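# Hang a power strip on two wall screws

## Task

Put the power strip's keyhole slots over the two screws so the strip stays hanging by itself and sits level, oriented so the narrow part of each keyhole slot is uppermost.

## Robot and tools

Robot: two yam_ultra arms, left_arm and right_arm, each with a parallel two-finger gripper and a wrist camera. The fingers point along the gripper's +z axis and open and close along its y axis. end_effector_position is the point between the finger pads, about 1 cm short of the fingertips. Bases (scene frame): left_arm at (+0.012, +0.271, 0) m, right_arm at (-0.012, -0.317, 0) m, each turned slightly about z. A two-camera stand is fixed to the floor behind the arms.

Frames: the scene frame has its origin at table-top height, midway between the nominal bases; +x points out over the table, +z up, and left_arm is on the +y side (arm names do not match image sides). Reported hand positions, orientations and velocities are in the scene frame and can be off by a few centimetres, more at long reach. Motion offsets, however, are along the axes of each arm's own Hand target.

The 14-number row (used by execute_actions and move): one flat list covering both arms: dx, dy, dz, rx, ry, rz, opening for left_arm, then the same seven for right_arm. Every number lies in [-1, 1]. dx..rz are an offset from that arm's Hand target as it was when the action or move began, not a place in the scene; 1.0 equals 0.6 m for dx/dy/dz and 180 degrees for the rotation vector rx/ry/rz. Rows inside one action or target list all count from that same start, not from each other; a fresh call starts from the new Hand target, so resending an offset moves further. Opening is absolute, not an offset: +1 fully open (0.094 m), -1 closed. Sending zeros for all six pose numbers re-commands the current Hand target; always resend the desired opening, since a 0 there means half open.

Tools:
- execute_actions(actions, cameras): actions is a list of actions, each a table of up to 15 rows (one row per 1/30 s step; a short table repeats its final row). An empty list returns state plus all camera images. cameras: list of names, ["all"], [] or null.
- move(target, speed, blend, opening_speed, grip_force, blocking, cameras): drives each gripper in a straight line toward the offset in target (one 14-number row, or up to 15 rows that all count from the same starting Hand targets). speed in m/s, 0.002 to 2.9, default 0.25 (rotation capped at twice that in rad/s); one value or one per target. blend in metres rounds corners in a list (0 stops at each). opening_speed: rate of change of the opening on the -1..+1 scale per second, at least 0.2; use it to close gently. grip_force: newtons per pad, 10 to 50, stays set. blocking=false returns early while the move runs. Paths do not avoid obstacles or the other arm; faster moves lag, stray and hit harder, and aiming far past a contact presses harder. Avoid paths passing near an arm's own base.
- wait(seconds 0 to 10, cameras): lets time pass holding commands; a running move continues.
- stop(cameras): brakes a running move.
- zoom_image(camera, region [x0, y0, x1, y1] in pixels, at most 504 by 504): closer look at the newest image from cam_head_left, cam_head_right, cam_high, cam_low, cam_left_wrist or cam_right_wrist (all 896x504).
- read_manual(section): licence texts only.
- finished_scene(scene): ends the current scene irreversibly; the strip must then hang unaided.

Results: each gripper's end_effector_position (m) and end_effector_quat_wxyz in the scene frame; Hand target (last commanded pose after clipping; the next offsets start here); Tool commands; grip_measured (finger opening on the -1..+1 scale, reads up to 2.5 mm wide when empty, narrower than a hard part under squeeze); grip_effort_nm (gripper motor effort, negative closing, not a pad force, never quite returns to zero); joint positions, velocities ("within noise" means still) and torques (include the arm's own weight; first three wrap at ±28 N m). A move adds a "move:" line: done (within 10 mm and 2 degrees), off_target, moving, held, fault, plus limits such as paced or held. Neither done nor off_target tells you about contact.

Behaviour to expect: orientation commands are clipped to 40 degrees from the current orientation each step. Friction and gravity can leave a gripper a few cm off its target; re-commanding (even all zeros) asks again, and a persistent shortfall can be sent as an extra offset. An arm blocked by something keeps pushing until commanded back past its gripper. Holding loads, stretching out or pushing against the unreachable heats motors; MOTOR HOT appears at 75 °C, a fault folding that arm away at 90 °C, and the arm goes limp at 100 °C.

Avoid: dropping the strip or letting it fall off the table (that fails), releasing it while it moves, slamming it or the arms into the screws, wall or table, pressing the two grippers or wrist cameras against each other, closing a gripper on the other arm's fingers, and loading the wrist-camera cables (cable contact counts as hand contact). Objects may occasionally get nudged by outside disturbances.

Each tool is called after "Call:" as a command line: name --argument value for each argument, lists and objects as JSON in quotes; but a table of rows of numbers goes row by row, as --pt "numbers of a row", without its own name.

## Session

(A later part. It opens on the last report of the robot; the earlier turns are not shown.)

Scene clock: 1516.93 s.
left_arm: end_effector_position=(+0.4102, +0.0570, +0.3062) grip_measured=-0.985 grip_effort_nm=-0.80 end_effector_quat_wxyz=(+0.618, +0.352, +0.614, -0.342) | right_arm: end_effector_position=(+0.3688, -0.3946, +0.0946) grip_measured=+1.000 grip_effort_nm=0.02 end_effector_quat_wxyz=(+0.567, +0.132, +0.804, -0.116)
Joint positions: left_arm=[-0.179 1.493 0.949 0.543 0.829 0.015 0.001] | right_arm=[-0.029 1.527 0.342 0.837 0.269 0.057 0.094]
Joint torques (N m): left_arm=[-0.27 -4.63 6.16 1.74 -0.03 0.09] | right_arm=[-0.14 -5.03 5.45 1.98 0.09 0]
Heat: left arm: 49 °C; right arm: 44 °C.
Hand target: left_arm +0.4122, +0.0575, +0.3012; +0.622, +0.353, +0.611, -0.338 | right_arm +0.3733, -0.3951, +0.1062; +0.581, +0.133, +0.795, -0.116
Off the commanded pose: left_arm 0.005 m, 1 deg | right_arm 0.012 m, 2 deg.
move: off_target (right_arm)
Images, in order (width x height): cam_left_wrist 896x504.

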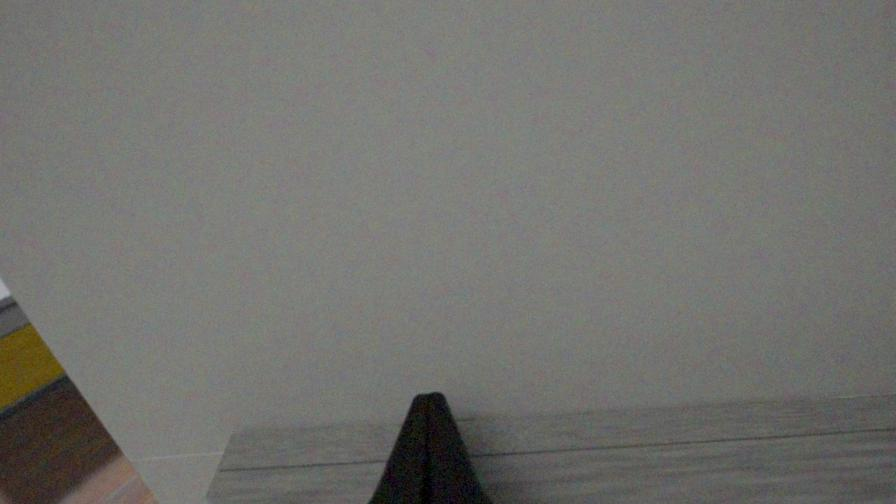

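Call:
move --target '[0.025,0.0,0.0,0,0,0,-1,0,0,0,0,0,0,1]' --cameras '["cam_left_wrist"]' --speed 0.03

Scene clock: 1520.70 s.
left_arm: end_effector_position=(+0.4107, +0.0583, +0.2992) grip_measured=-0.985 grip_effort_nm=-0.80 end_effector_quat_wxyz=(+0.629, +0.354, +0.604, -0.338) | right_arm: end_effector_position=(+0.3688, -0.3946, +0.0946) grip_measured=+1.000 grip_effort_nm=0.02 end_effector_quat_wxyz=(+0.567, +0.132, +0.804, -0.116)
Joint positions: left_arm=[-0.176 1.51 0.911 0.63 0.829 0.016 0.001] | right_arm=[-0.029 1.527 0.342 0.837 0.269 0.057 0.094]
Joint torques (N m): left_arm=[-0.21 -4.42 5.76 1.48 -0.03 0.11] | right_arm=[-0.02 -5.12 5.34 1.93 0.06 0.02]
Heat: left arm: 48 °C; right arm: 44 °C.
Hand target: left_arm +0.4125, +0.0577, +0.2862; +0.622, +0.353, +0.611, -0.338 | right_arm +0.3733, -0.3951, +0.1062; +0.581, +0.133, +0.795, -0.116
Off the commanded pose: left_arm 0.013 m, 1 deg | right_arm 0.012 m, 2 deg.
move: off_target (left_arm, right_arm)
Images, in order (width x height): cam_left_wrist 896x504.

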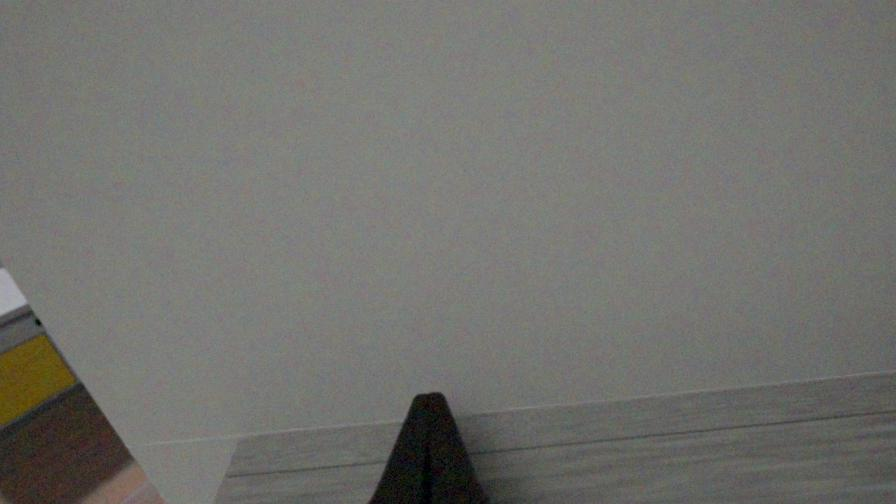

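Call:
zoom_image --camera "cam_left_wrist" --region '[100, 380, 420, 504]'

Call:
zoom_image --camera "cam_left_wrist" --region '[576, 330, 896, 454]'

Scaled by 1.575.

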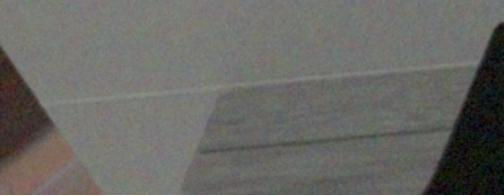

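Scaled by 1.575.

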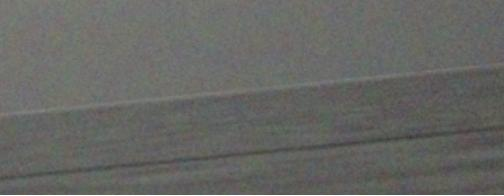

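Call:
move --pt "-0.08 0 0 0 0 0 -1 0 0 0 0 0 0 1" --pt "-0.09 0 -0.15 0 0 0 -1 0 0 0 0 0 0 1" --pt "-0.08 -0.139 -0.27 -0.0156 -0.111 0 -1 0 0 0 0 0 0 1" --cameras '["cam_left_wrist"]' --speed '[0.06,0.15,0.25]' --blend '[0.01,0.03,0]'

Scene clock: 1531.40 s.
left_arm: end_effector_position=(+0.2564, +0.1471, +0.3281) grip_measured=-0.985 grip_effort_nm=-0.80 end_effector_quat_wxyz=(+0.715, +0.280, +0.510, -0.387) | right_arm: end_effector_position=(+0.3688, -0.3946, +0.0946) grip_measured=+1.000 grip_effort_nm=0.02 end_effector_quat_wxyz=(+0.567, +0.132, +0.804, -0.116)
Joint positions: left_arm=[0.138 0.969 0.279 1.353 1.019 -0.58 0.001] | right_arm=[-0.029 1.527 0.342 0.837 0.269 0.057 0.094]
Joint torques (N m): left_arm=[0.61 -0.98 5.39 1.22 -0.57 -0.18] | right_arm=[-0.05 -5.14 5.41 2 0.11 0.01]
Heat: left arm: 48 °C; right arm: 44 °C.
Hand target: left_arm +0.2558, +0.1519, +0.3314; +0.727, +0.274, +0.502, -0.380 | right_arm +0.3733, -0.3951, +0.1062; +0.581, +0.133, +0.795, -0.116
Off the commanded pose: left_arm 0.006 m, 2 deg | right_arm 0.012 m, 2 deg.
move: off_target (right_arm)
Images, in order (width x height): cam_left_wrist 896x504.

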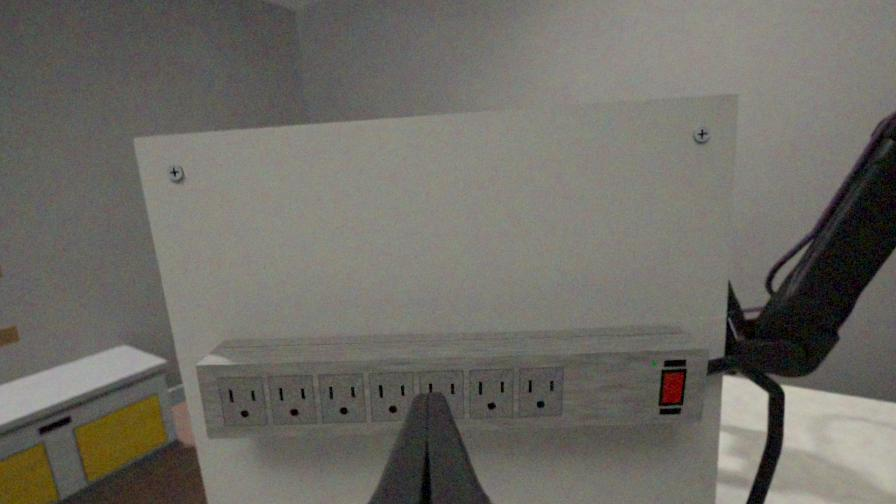

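Call:
zoom_image --camera "cam_left_wrist" --region '[150, 290, 400, 450]'

Call:
zoom_image --camera "cam_left_wrist" --region '[550, 290, 800, 450]'

Scaled by 2.016.

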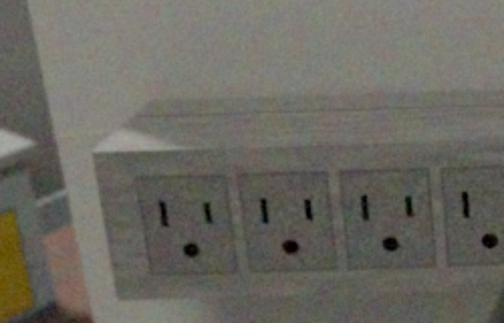

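Scaled by 2.016.

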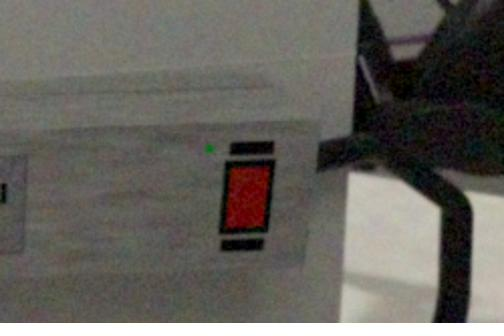

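Call:
wait --seconds 0.5 --cameras '["cam_low","cam_head_right","cam_head_left","cam_left_wrist"]'

Scene clock: 1557.03 s.
left_arm: end_effector_position=(+0.2564, +0.1471, +0.3281) grip_measured=-0.985 grip_effort_nm=-0.80 end_effector_quat_wxyz=(+0.715, +0.280, +0.510, -0.387) | right_arm: end_effector_position=(+0.3688, -0.3946, +0.0946) grip_measured=+1.000 grip_effort_nm=0.02 end_effector_quat_wxyz=(+0.567, +0.132, +0.804, -0.116)
Joint positions: left_arm=[0.138 0.969 0.279 1.353 1.019 -0.58 0.001] | right_arm=[-0.029 1.527 0.342 0.837 0.269 0.057 0.094]
Joint torques (N m): left_arm=[0.66 -0.98 5.49 1.22 -0.59 -0.13] | right_arm=[-0.06 -5 5.46 1.97 0.1 0.01]
Heat: left arm: 47 °C; right arm: 44 °C.
Hand target: left_arm +0.2558, +0.1519, +0.3314; +0.727, +0.274, +0.502, -0.380 | right_arm +0.3733, -0.3951, +0.1062; +0.581, +0.133, +0.795, -0.116
Tool commands: left_gripper/opening=-1.0 right_gripper/opening=+1.0
Off the commanded pose: left_arm 0.006 m, 2 deg | right_arm 0.012 m, 2 deg.
wait: 0.50 s; at rest from the start
Images, in order (width x height): cam_head_left 896x504, cam_head_right 896x504, cam_low 896x504, cam_left_wrist 896x504.

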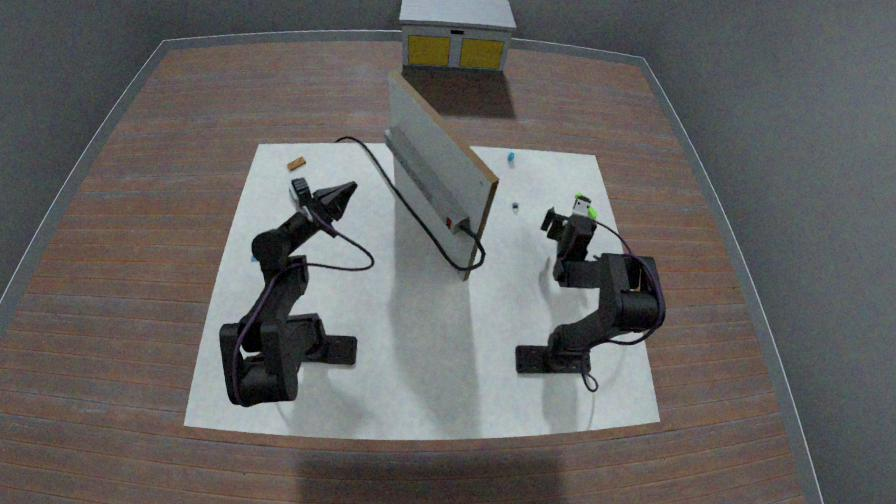

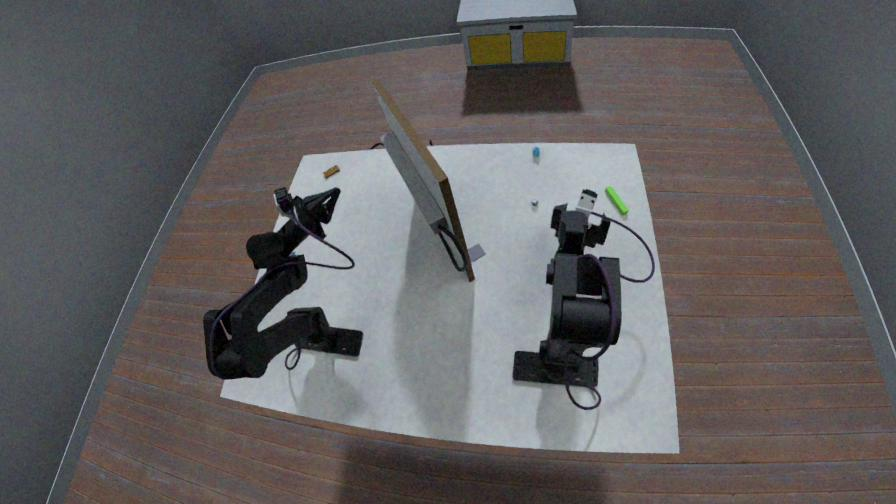

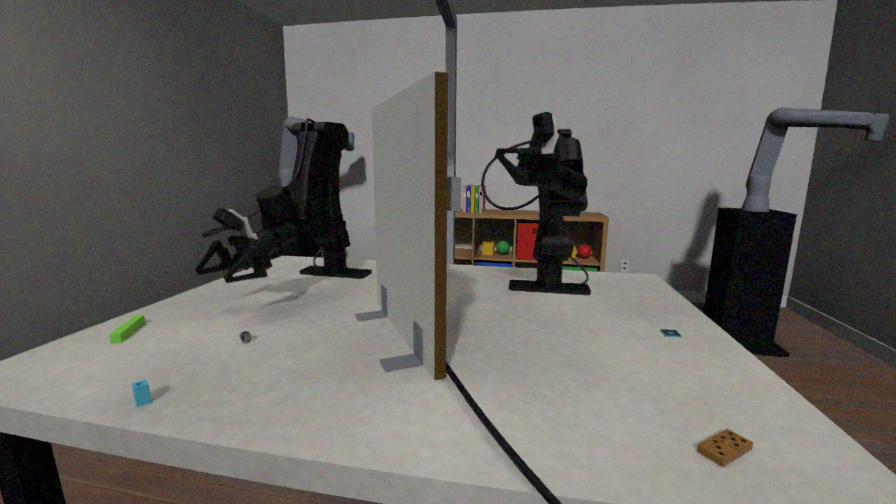

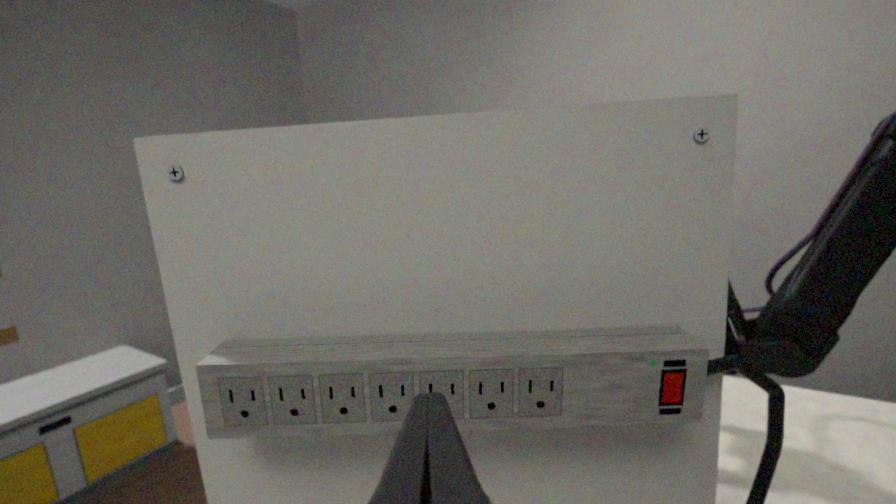

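Call:
move --target '[0.047,0.2627,-0.035,-0.2045,0.3248,-0.0411,1,0,0,0,0,0,0,1]' --cameras '["cam_left_wrist","cam_high"]' --speed 0.3

Scene clock: 1581.77 s.
left_arm: end_effector_position=(+0.3838, +0.2518, +0.2946) grip_measured=+0.998 grip_effort_nm=0.06 end_effector_quat_wxyz=(+0.422, +0.149, +0.891, -0.075) | right_arm: end_effector_position=(+0.3688, -0.3946, +0.0946) grip_measured=+1.000 grip_effort_nm=0.02 end_effector_quat_wxyz=(+0.567, +0.132, +0.804, -0.116)
Joint positions: left_arm=[0.128 1.308 1.4 -0.829 0.345 0.288 0.094] | right_arm=[-0.029 1.527 0.342 0.837 0.269 0.057 0.094]
Joint torques (N m): left_arm=[-0.61 -3.4 10 0.9 0.12 0.15] | right_arm=[-0.06 -5.12 5.35 1.96 0.1 -0.01]
Heat: left arm: 47 °C; right arm: 44 °C.
Hand target: left_arm +0.3810, +0.2490, +0.3005; +0.417, +0.157, +0.892, -0.073 | right_arm +0.3733, -0.3951, +0.1062; +0.581, +0.133, +0.795, -0.116
Off the commanded pose: left_arm 0.007 m, 1 deg | right_arm 0.012 m, 2 deg.
move: off_target (right_arm)
Images, in order (width x height): cam_high 896x504, cam_left_wrist 896x504.

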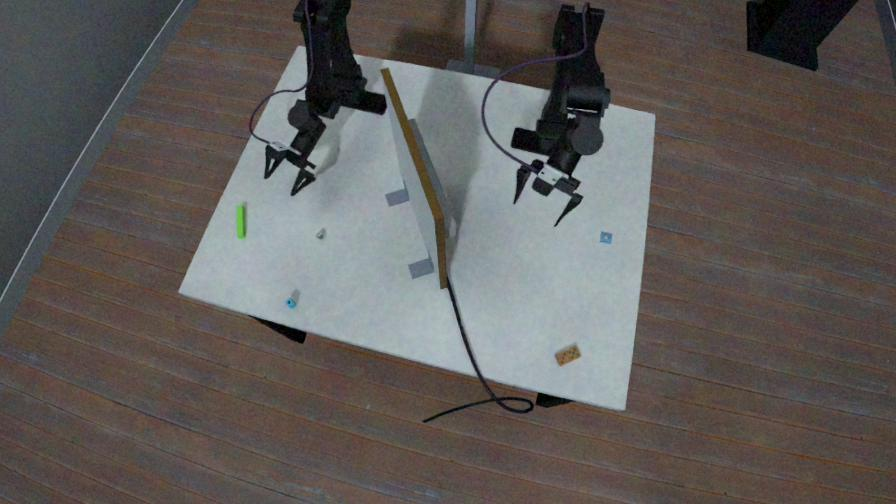

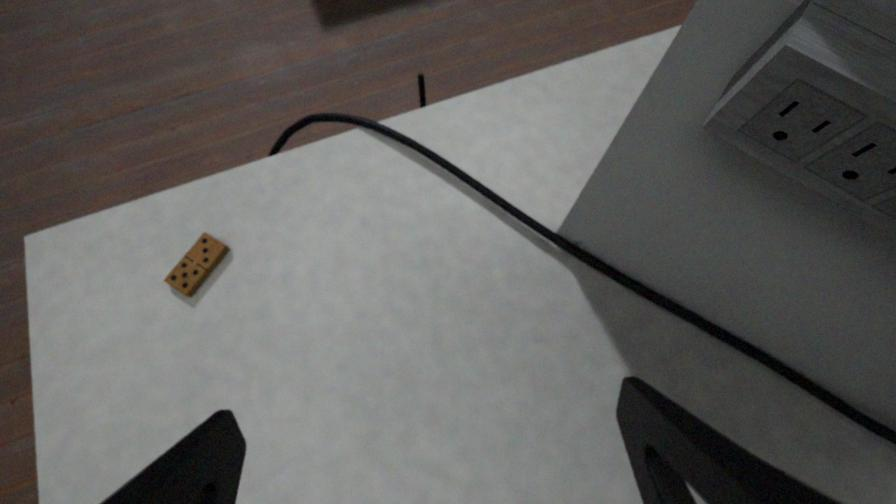

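Call:
move --target '[-0.047,-0.2627,0.0,0.2045,-0.3248,0.0411,-1,0,0,0,0,0,0,1]' --cameras '[]' --speed 0.3

Scene clock: 1593.80 s.
left_arm: end_effector_position=(+0.3455, +0.0944, +0.3201) grip_measured=-0.985 grip_effort_nm=-0.80 end_effector_quat_wxyz=(+0.723, +0.277, +0.509, -0.377) | right_arm: end_effector_position=(+0.3688, -0.3946, +0.0946) grip_measured=+1.000 grip_effort_nm=0.02 end_effector_quat_wxyz=(+0.567, +0.132, +0.804, -0.116)
Joint positions: left_arm=[-0.133 1.405 0.524 1.357 0.77 -0.327 0.001] | right_arm=[-0.029 1.527 0.342 0.837 0.269 0.057 0.094]
Joint torques (N m): left_arm=[-0.65 -3.4 5.52 1.44 -0.32 -0.16] | right_arm=[0.02 -5.08 5.42 1.96 0.08 0.03]
Heat: left arm: 48 °C; right arm: 44 °C.
Hand target: left_arm +0.3443, +0.0947, +0.3220; +0.727, +0.274, +0.502, -0.380 | right_arm +0.3733, -0.3951, +0.1062; +0.581, +0.133, +0.795, -0.116
Off the commanded pose: left_arm 0.002 m, 1 deg | right_arm 0.012 m, 2 deg.
move: off_target (right_arm)
No camera images: "cameras" was empty.

Call:
move --pt "0.0175 0.0588 0.1158 0.0156 0.111 0 -1 0 0 0 0 0 0 1" --pt "0.0995 0.0577 0.0878 0.0156 0.111 0 -1 0 0 0 0 0 0 1" --cameras '["cam_left_wrist"]' --speed '[0.15,0.04]'

Call:
move --target '[-0.03,0,0,0,0,0,-1,0,0,0,0,0,0,1]' --cameras '["cam_left_wrist"]' --speed 0.02

Scene clock: 1603.90 s.
left_arm: end_effector_position=(+0.4158, +0.0639, +0.2979) grip_measured=-0.985 grip_effort_nm=-0.80 end_effector_quat_wxyz=(+0.633, +0.346, +0.608, -0.330) | right_arm: end_effector_position=(+0.3688, -0.3946, +0.0946) grip_measured=+1.000 grip_effort_nm=0.02 end_effector_quat_wxyz=(+0.567, +0.132, +0.804, -0.116)
Joint positions: left_arm=[-0.165 1.515 0.909 0.636 0.815 0.015 0.001] | right_arm=[-0.029 1.527 0.342 0.837 0.269 0.057 0.094]
Joint torques (N m): left_arm=[-0.75 -4.34 5.7 1.53 0.11 0.13] | right_arm=[-0.14 -5.22 5.46 1.97 0.09 -0.01]
Heat: left arm: 47 °C; right arm: 44 °C.
Hand target: left_arm +0.4128, +0.0565, +0.2849; +0.622, +0.353, +0.611, -0.338 | right_arm +0.3733, -0.3951, +0.1062; +0.581, +0.133, +0.795, -0.116
Off the commanded pose: left_arm 0.015 m, 2 deg | right_arm 0.012 m, 2 deg.
move: off_target (left_arm, right_arm)
Images, in order (width x height): cam_left_wrist 896x504.

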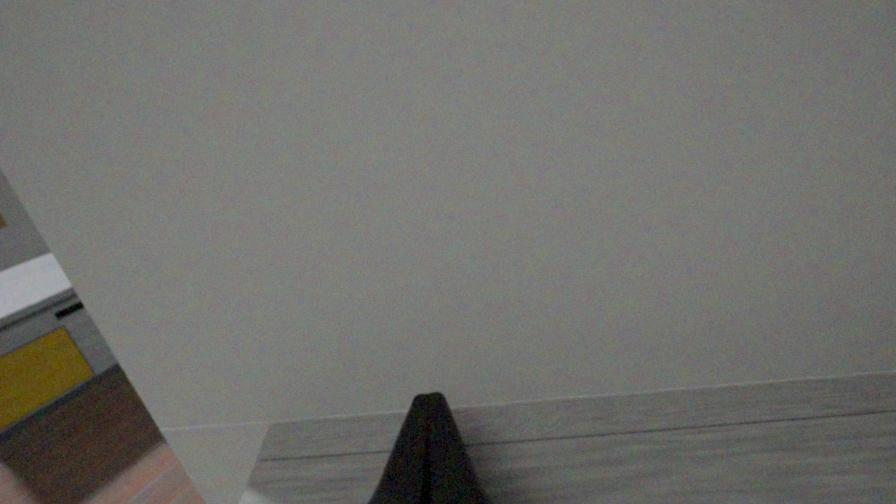

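Scene clock: 1605.30 s.
left_arm: end_effector_position=(+0.4158, +0.0639, +0.2979) grip_measured=-0.985 grip_effort_nm=-0.80 end_effector_quat_wxyz=(+0.633, +0.346, +0.608, -0.330) | right_arm: end_effector_position=(+0.3688, -0.3946, +0.0946) grip_measured=+1.000 grip_effort_nm=0.02 end_effector_quat_wxyz=(+0.567, +0.132, +0.804, -0.116)
Joint positions: left_arm=[-0.165 1.515 0.909 0.636 0.815 0.015 0.001] | right_arm=[-0.029 1.527 0.342 0.837 0.269 0.057 0.094]
Joint torques (N m): left_arm=[-0.88 -6.17 9.54 0.77 0.09 0.04] | right_arm=[-0.12 -5.03 5.49 1.96 0.1 -0.01]
Heat: left arm: 48 °C; right arm: 44 °C.
Hand target: left_arm +0.4124, +0.0563, +0.3029; +0.622, +0.353, +0.611, -0.338 | right_arm +0.3733, -0.3951, +0.1062; +0.581, +0.133, +0.795, -0.116
Off the commanded pose: left_arm 0.010 m, 2 deg | right_arm 0.012 m, 2 deg.
move: off_target (right_arm)
Images, in order (width x height): cam_left_wrist 896x504.

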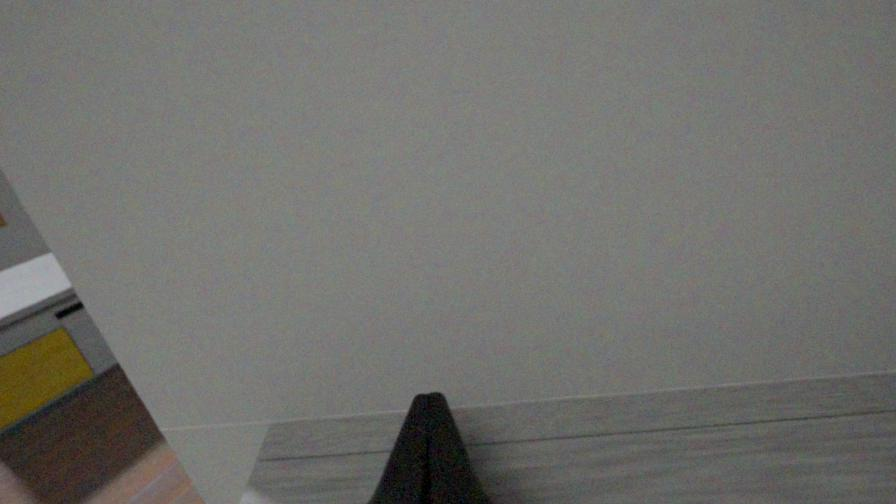

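Call:
move --target '[-0.012,0,0,0,0,0,-1,0,0,0,0,0,0,1]' --cameras '["cam_left_wrist"]' --speed 0.02

Call:
move --target '[-0.02,0,0,0,0,0,-1,0,0,0,0,0,0,1]' --cameras '["cam_left_wrist"]' --speed 0.03

Scene clock: 1613.50 s.
left_arm: end_effector_position=(+0.4174, +0.0636, +0.2983) grip_measured=-0.985 grip_effort_nm=-0.80 end_effector_quat_wxyz=(+0.627, +0.344, +0.614, -0.332) | right_arm: end_effector_position=(+0.3688, -0.3946, +0.0946) grip_measured=+1.000 grip_effort_nm=0.02 end_effector_quat_wxyz=(+0.567, +0.132, +0.804, -0.116)
Joint positions: left_arm=[-0.165 1.515 0.926 0.6 0.815 0.015 0.001] | right_arm=[-0.029 1.527 0.342 0.837 0.269 0.057 0.094]
Joint torques (N m): left_arm=[-0.81 -6.95 9.8 0.87 0.1 0.06] | right_arm=[0.03 -5.11 5.35 1.93 0.07 0]
Heat: left arm: 48 °C; right arm: 44 °C.
Hand target: left_arm +0.4122, +0.0563, +0.3100; +0.622, +0.353, +0.611, -0.338 | right_arm +0.3733, -0.3951, +0.1062; +0.581, +0.133, +0.795, -0.116
Off the commanded pose: left_arm 0.015 m, 1 deg | right_arm 0.012 m, 2 deg.
move: off_target (left_arm, right_arm)
Images, in order (width x height): cam_left_wrist 896x504.

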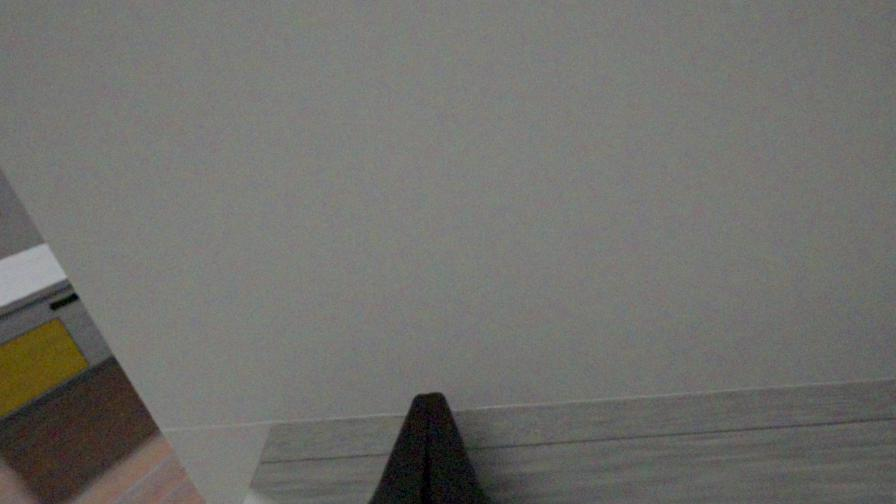

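Scene clock: 1614.60 s.
left_arm: end_effector_position=(+0.4197, +0.0618, +0.3047) grip_measured=-0.985 grip_effort_nm=-0.80 end_effector_quat_wxyz=(+0.623, +0.344, +0.618, -0.335) | right_arm: end_effector_position=(+0.3688, -0.3946, +0.0946) grip_measured=+1.000 grip_effort_nm=0.02 end_effector_quat_wxyz=(+0.567, +0.132, +0.804, -0.116)
Joint positions: left_arm=[-0.169 1.515 0.963 0.551 0.815 0.015 0.001] | right_arm=[-0.029 1.527 0.342 0.837 0.269 0.057 0.094]
Joint torques (N m): left_arm=[-0.64 -8.06 9.89 0.82 0.1 0.06] | right_arm=[0.01 -5.11 5.35 1.97 0.07 -0.01]
Heat: left arm: 49 °C; right arm: 44 °C.
Hand target: left_arm +0.4119, +0.0561, +0.3220; +0.622, +0.353, +0.611, -0.338 | right_arm +0.3733, -0.3951, +0.1062; +0.581, +0.133, +0.795, -0.116
Off the commanded pose: left_arm 0.020 m, 1 deg | right_arm 0.012 m, 2 deg.
move: off_target (left_arm, right_arm)
Images, in order (width x height): cam_left_wrist 896x504.

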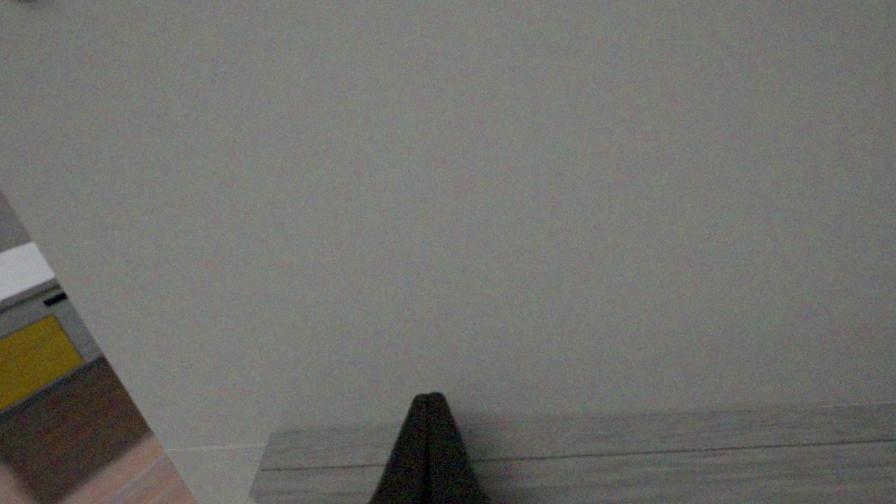

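Call:
move --pt "-0.02 0.02 -0.25 0 0 0 -1 0 0 0 0 0 0 1" --pt "0.3413 0.2987 0.0325 -0.3756 0.3955 -0.3846 0 0 0 0 0 0 0 1" --cameras '["cam_left_wrist","cam_high"]' --speed 0.3 --blend '[0.04,0]'

Scene clock: 1661.27 s.
left_arm: end_effector_position=(+0.5706, +0.1419, +0.1200) grip_measured=-0.002 grip_effort_nm=0.06 end_effector_quat_wxyz=(+0.166, -0.254, +0.948, -0.093) | right_arm: end_effector_position=(+0.3688, -0.3946, +0.0946) grip_measured=+1.000 grip_effort_nm=0.02 end_effector_quat_wxyz=(+0.567, +0.132, +0.804, -0.116)
Joint positions: left_arm=[-0.208 2.638 2.833 -1.383 0.009 -0.752 0.047] | right_arm=[-0.029 1.527 0.342 0.837 0.269 0.057 0.094]
Joint torques (N m): left_arm=[-0.44 -10.59 8.83 0.95 -0.1 -0.1] | right_arm=[0.01 -5.11 5.41 1.98 0.1 0]
Heat: left arm: 49 °C; right arm: 44 °C.
Hand target: left_arm +0.5799, +0.1351, +0.1220; +0.000, -0.259, +0.966, +0.000 | right_arm +0.3733, -0.3951, +0.1062; +0.581, +0.133, +0.795, -0.116
Off the commanded pose: left_arm 0.012 m, 22 deg | right_arm 0.012 m, 2 deg.
elbow stopped short (left arm): the move would have taken joint 3 (elbow) straighter than the controller allows.
move: off_target (left_arm, right_arm); target 2's new opening was sent with left_arm's hand 0.012 m and 22 deg from that target
Images, in order (width x height): cam_high 896x504, cam_left_wrist 896x504.

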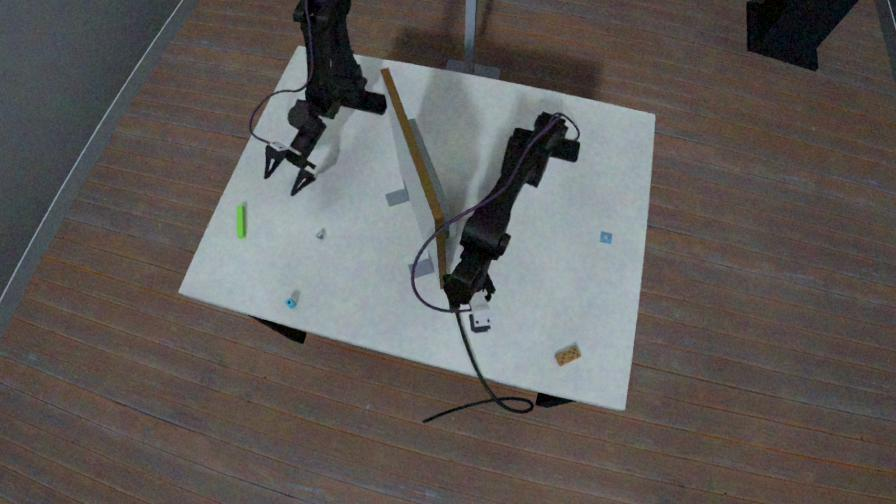

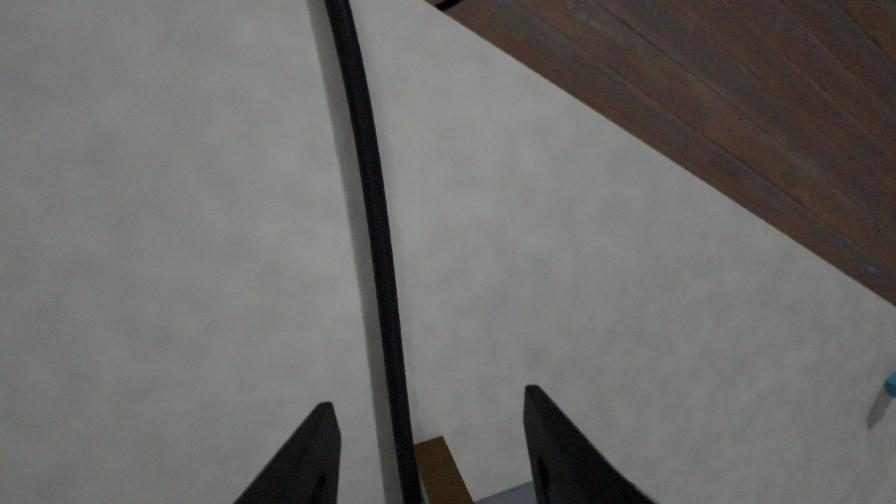

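Call:
move --target '[-0.022,0.0045,0.12,0.097,-0.0995,0,0.0,0,0,0,0,0,0,1]' --cameras '["cam_left_wrist"]' --speed 0.15

Scene clock: 1686.13 s.
left_arm: end_effector_position=(+0.5816, +0.1444, +0.0239) grip_measured=-0.002 grip_effort_nm=0.06 end_effector_quat_wxyz=(+0.160, -0.258, +0.948, -0.091) | right_arm: end_effector_position=(+0.3688, -0.3946, +0.0946) grip_measured=+1.000 grip_effort_nm=0.02 end_effector_quat_wxyz=(+0.567, +0.132, +0.804, -0.116)
Joint positions: left_arm=[-0.199 2.563 2.301 -0.939 0.012 -0.751 0.047] | right_arm=[-0.029 1.527 0.342 0.837 0.269 0.057 0.094]
Joint torques (N m): left_arm=[0.54 -15.91 5.93 0.98 0.04 0.11] | right_arm=[0.03 -5.05 5.42 2 0.09 0.01]
Heat: left arm: 49 °C; right arm: 44 °C.
Hand target: left_arm +0.5899, +0.1440, +0.0500; +0.189, -0.253, +0.943, -0.106 | right_arm +0.3733, -0.3951, +0.1062; +0.581, +0.133, +0.795, -0.116
Off the commanded pose: left_arm 0.027 m, 4 deg | right_arm 0.012 m, 2 deg.
move: off_target (left_arm, right_arm)
Images, in order (width x height): cam_left_wrist 896x504.

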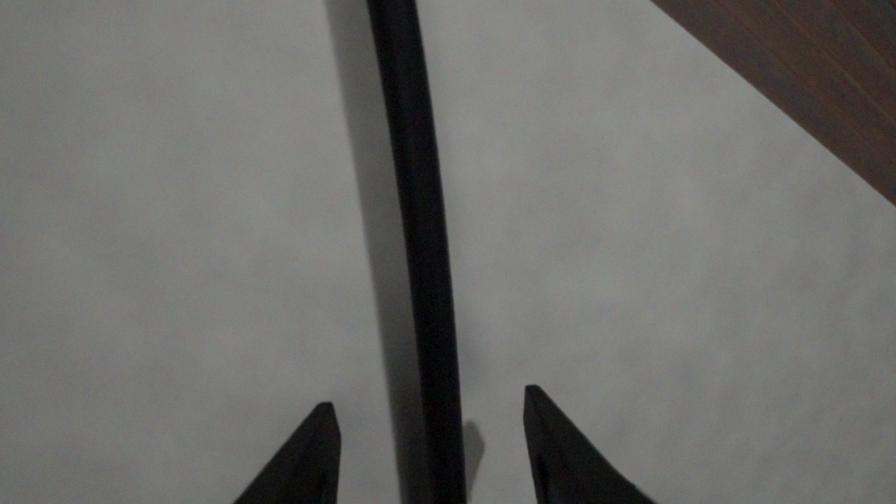

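Call:
move --target '[0,0,0.008,0,0,0,-1,0,0,0,0,0,0,1]' --cameras '["cam_left_wrist"]' --speed 0.05 --opening_speed 1.0

Scene clock: 1691.27 s.
left_arm: end_effector_position=(+0.5835, +0.1440, +0.0247) grip_measured=-0.825 grip_effort_nm=-1.05 end_effector_quat_wxyz=(+0.164, -0.258, +0.948, -0.092) | right_arm: end_effector_position=(+0.3688, -0.3946, +0.0946) grip_measured=+1.000 grip_effort_nm=0.02 end_effector_quat_wxyz=(+0.567, +0.132, +0.804, -0.116)
Joint positions: left_arm=[-0.199 2.563 2.301 -0.931 0.012 -0.751 0.008] | right_arm=[-0.029 1.527 0.342 0.837 0.269 0.057 0.094]
Joint torques (N m): left_arm=[0.62 -14.98 6.43 1 0.06 0.14] | right_arm=[-0.09 -5.08 5.29 1.95 0.08 -0.02]
Heat: left arm: 49 °C; right arm: 44 °C.
Hand target: left_arm +0.5918, +0.1435, +0.0456; +0.189, -0.253, +0.943, -0.106 | right_arm +0.3733, -0.3951, +0.1062; +0.581, +0.133, +0.795, -0.116
Off the commanded pose: left_arm 0.023 m, 3 deg | right_arm 0.012 m, 2 deg.
move: off_target (left_arm, right_arm)
Images, in order (width x height): cam_left_wrist 896x504.

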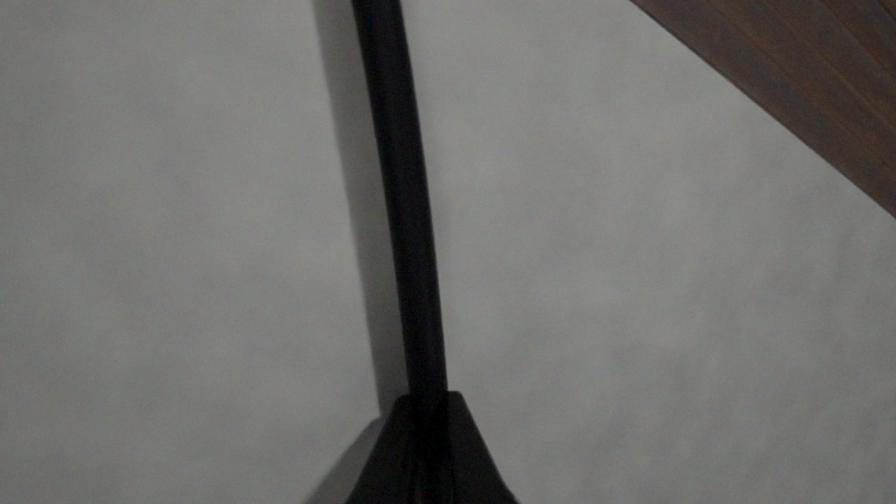

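Call:
move --target '[0.115,0.164,-0.129,0,0,0,-1,0,0,0,0,0,0,1]' --cameras '["cam_left_wrist","cam_high","cam_low","cam_head_left"]' --speed 0.12

Scene clock: 1698.27 s.
left_arm: end_effector_position=(+0.4589, +0.2003, +0.0495) grip_measured=-0.825 grip_effort_nm=-1.05 end_effector_quat_wxyz=(+0.168, -0.261, +0.946, -0.094) | right_arm: end_effector_position=(+0.3688, -0.3946, +0.0946) grip_measured=+1.000 grip_effort_nm=0.02 end_effector_quat_wxyz=(+0.567, +0.132, +0.804, -0.116)
Joint positions: left_arm=[-0.127 1.958 1.39 -0.617 0.036 -0.689 0.008] | right_arm=[-0.029 1.527 0.342 0.837 0.269 0.057 0.094]
Joint torques (N m): left_arm=[0.5 -11.7 5.63 0.92 0.12 0.14] | right_arm=[-0.1 -5.09 5.38 1.99 0.09 -0.02]
Heat: left arm: 48 °C; right arm: 44 °C.
Hand target: left_arm +0.4619, +0.1996, +0.0659; +0.189, -0.253, +0.943, -0.106 | right_arm +0.3733, -0.3951, +0.1062; +0.581, +0.133, +0.795, -0.116
Off the commanded pose: left_arm 0.017 m, 3 deg | right_arm 0.012 m, 2 deg.
move: off_target (left_arm, right_arm)
Images, in order (width x height): cam_head_left 896x504, cam_high 896x504, cam_low 896x504, cam_left_wrist 896x504.

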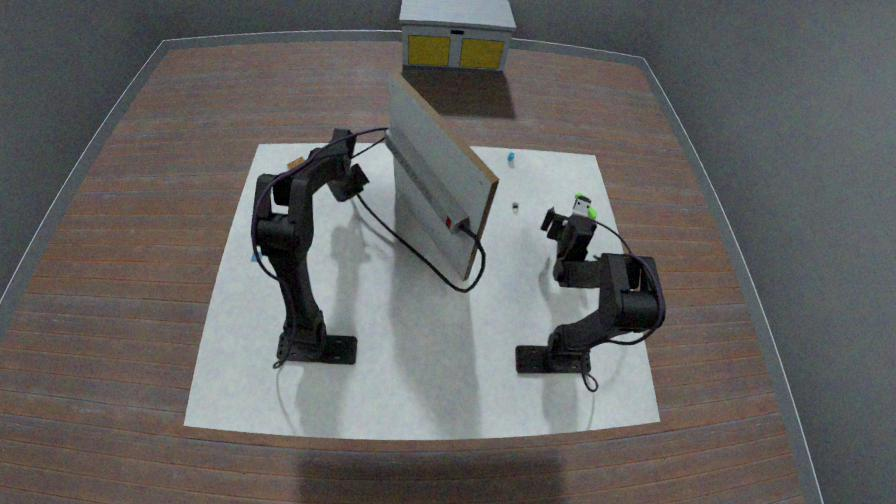

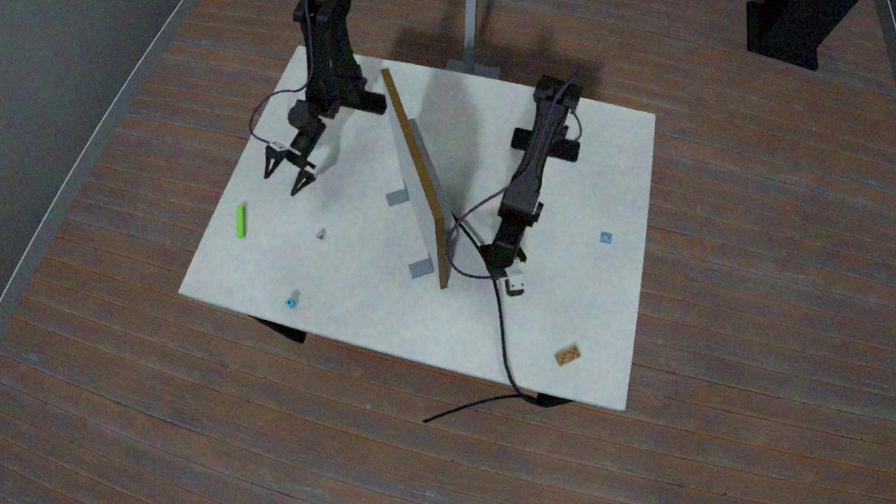

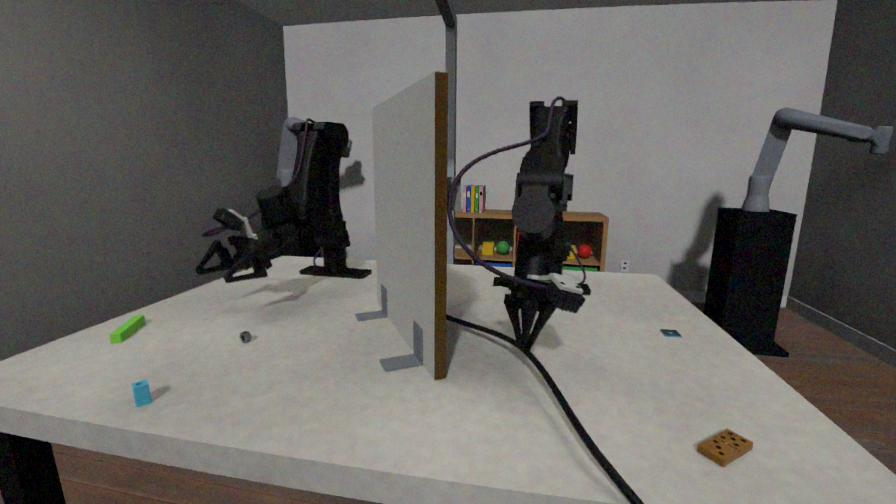

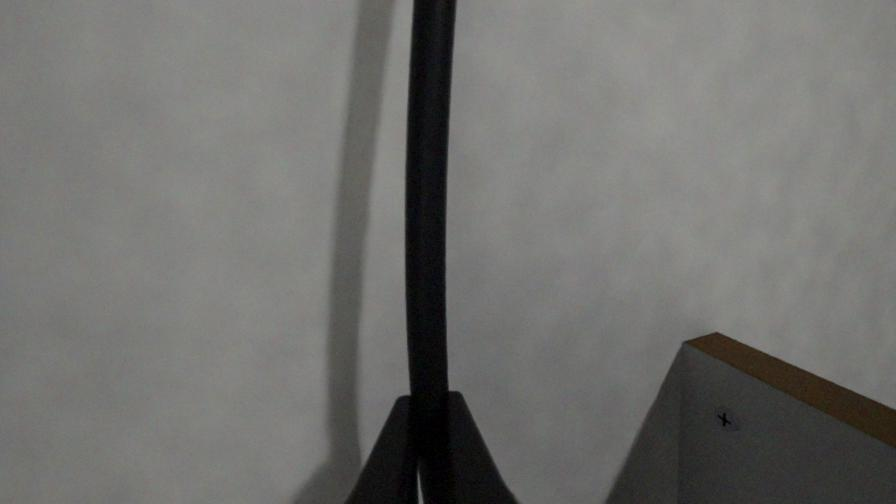

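Call:
move --pt "0 0 0.045 0 0 0 -1 0 0 0 0 0 0 1" --pt "0 0 0.045 0 0 0 -0.2 0 0 0 0 0 0 1" --pt "0 0 -0.2 0 0 0 -0.2 0 0 0 0 0 0 1" --cameras '["cam_high","cam_low","cam_left_wrist"]' --speed '[0.1,0.1,0.15]'

Scene clock: 1705.87 s.
left_arm: end_effector_position=(+0.4144, +0.2086, +0.1573) grip_measured=-0.202 grip_effort_nm=0.06 end_effector_quat_wxyz=(+0.179, -0.255, +0.945, -0.100) | right_arm: end_effector_position=(+0.3688, -0.3946, +0.0946) grip_measured=+1.000 grip_effort_nm=0.02 end_effector_quat_wxyz=(+0.567, +0.132, +0.804, -0.116)
Joint positions: left_arm=[-0.119 1.704 1.489 -0.944 0.044 -0.673 0.038] | right_arm=[-0.029 1.527 0.342 0.837 0.269 0.057 0.094]
Joint torques (N m): left_arm=[0.5 -8.73 9.2 0.38 0.13 0.15] | right_arm=[0.02 -5.12 5.52 1.96 0.06 0]
Heat: left arm: 48 °C; right arm: 44 °C.
Hand target: left_arm +0.4128, +0.2122, +0.1746; +0.189, -0.253, +0.943, -0.106 | right_arm +0.3733, -0.3951, +0.1062; +0.581, +0.133, +0.795, -0.116
Off the commanded pose: left_arm 0.018 m, 1 deg | right_arm 0.012 m, 2 deg.
move: off_target (left_arm, right_arm)
Images, in order (width x height): cam_high 896x504, cam_low 896x504, cam_left_wrist 896x504.

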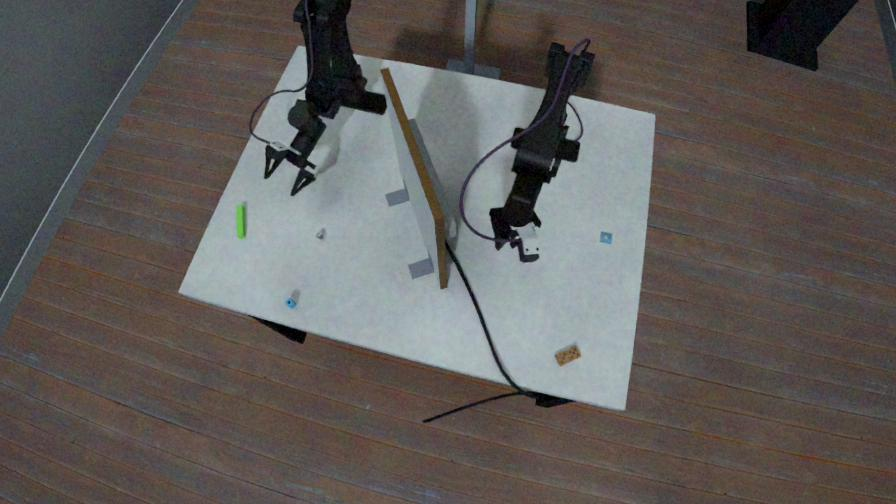

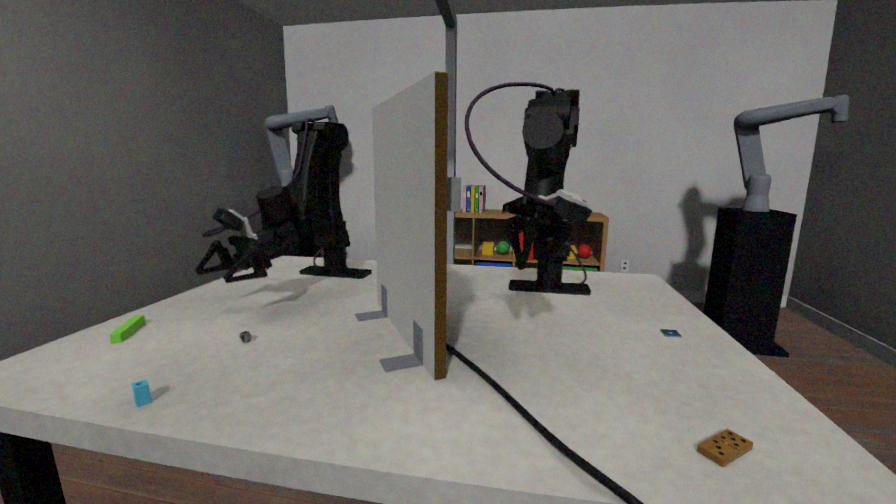

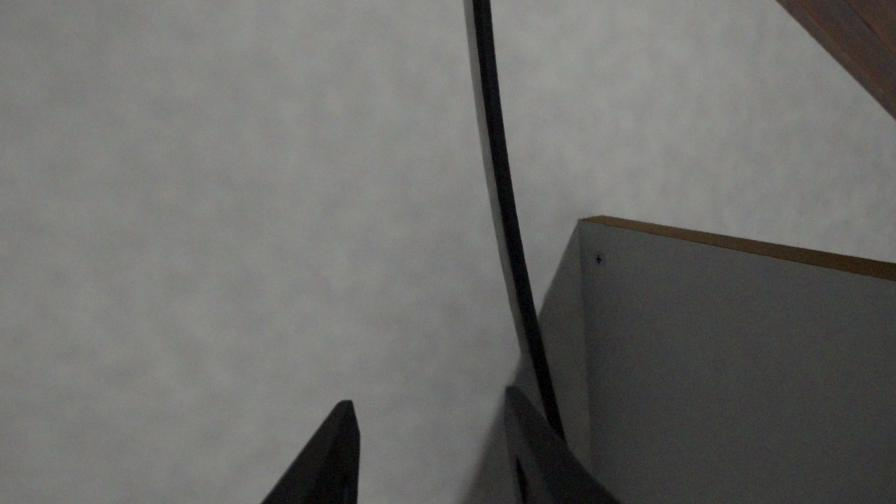

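Call:
move --target '[0.194,-0.0457,-0.336,0.413,-0.3355,0.2902,1,0,0,0,0,0,0,1]' --cameras '["cam_left_wrist"]' --speed 0.3

Scene clock: 1719.07 s.
left_arm: end_effector_position=(+0.2530, +0.1486, +0.3306) grip_measured=+0.999 grip_effort_nm=0.06 end_effector_quat_wxyz=(+0.714, +0.272, +0.507, -0.400) | right_arm: end_effector_position=(+0.3688, -0.3946, +0.0946) grip_measured=+1.000 grip_effort_nm=0.02 end_effector_quat_wxyz=(+0.567, +0.132, +0.804, -0.116)
Joint positions: left_arm=[0.147 0.978 0.27 1.414 1.02 -0.647 0.094] | right_arm=[-0.029 1.527 0.342 0.837 0.269 0.057 0.094]
Joint torques (N m): left_arm=[0.51 -1.03 5.31 1.12 -0.2 -0.12] | right_arm=[-0.03 -4.96 5.41 1.93 0.1 -0.02]
Heat: left arm: 47 °C; right arm: 44 °C.
Hand target: left_arm +0.2489, +0.1499, +0.3302; +0.716, +0.278, +0.501, -0.397 | right_arm +0.3733, -0.3951, +0.1062; +0.581, +0.133, +0.795, -0.116
Off the commanded pose: left_arm 0.004 m, 1 deg | right_arm 0.012 m, 2 deg.
move: off_target (right_arm)
Images, in order (width x height): cam_left_wrist 896x504.

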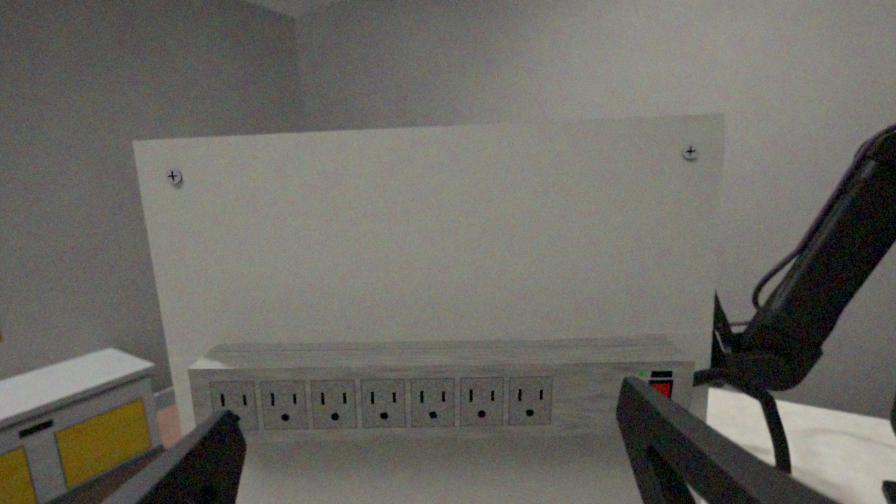

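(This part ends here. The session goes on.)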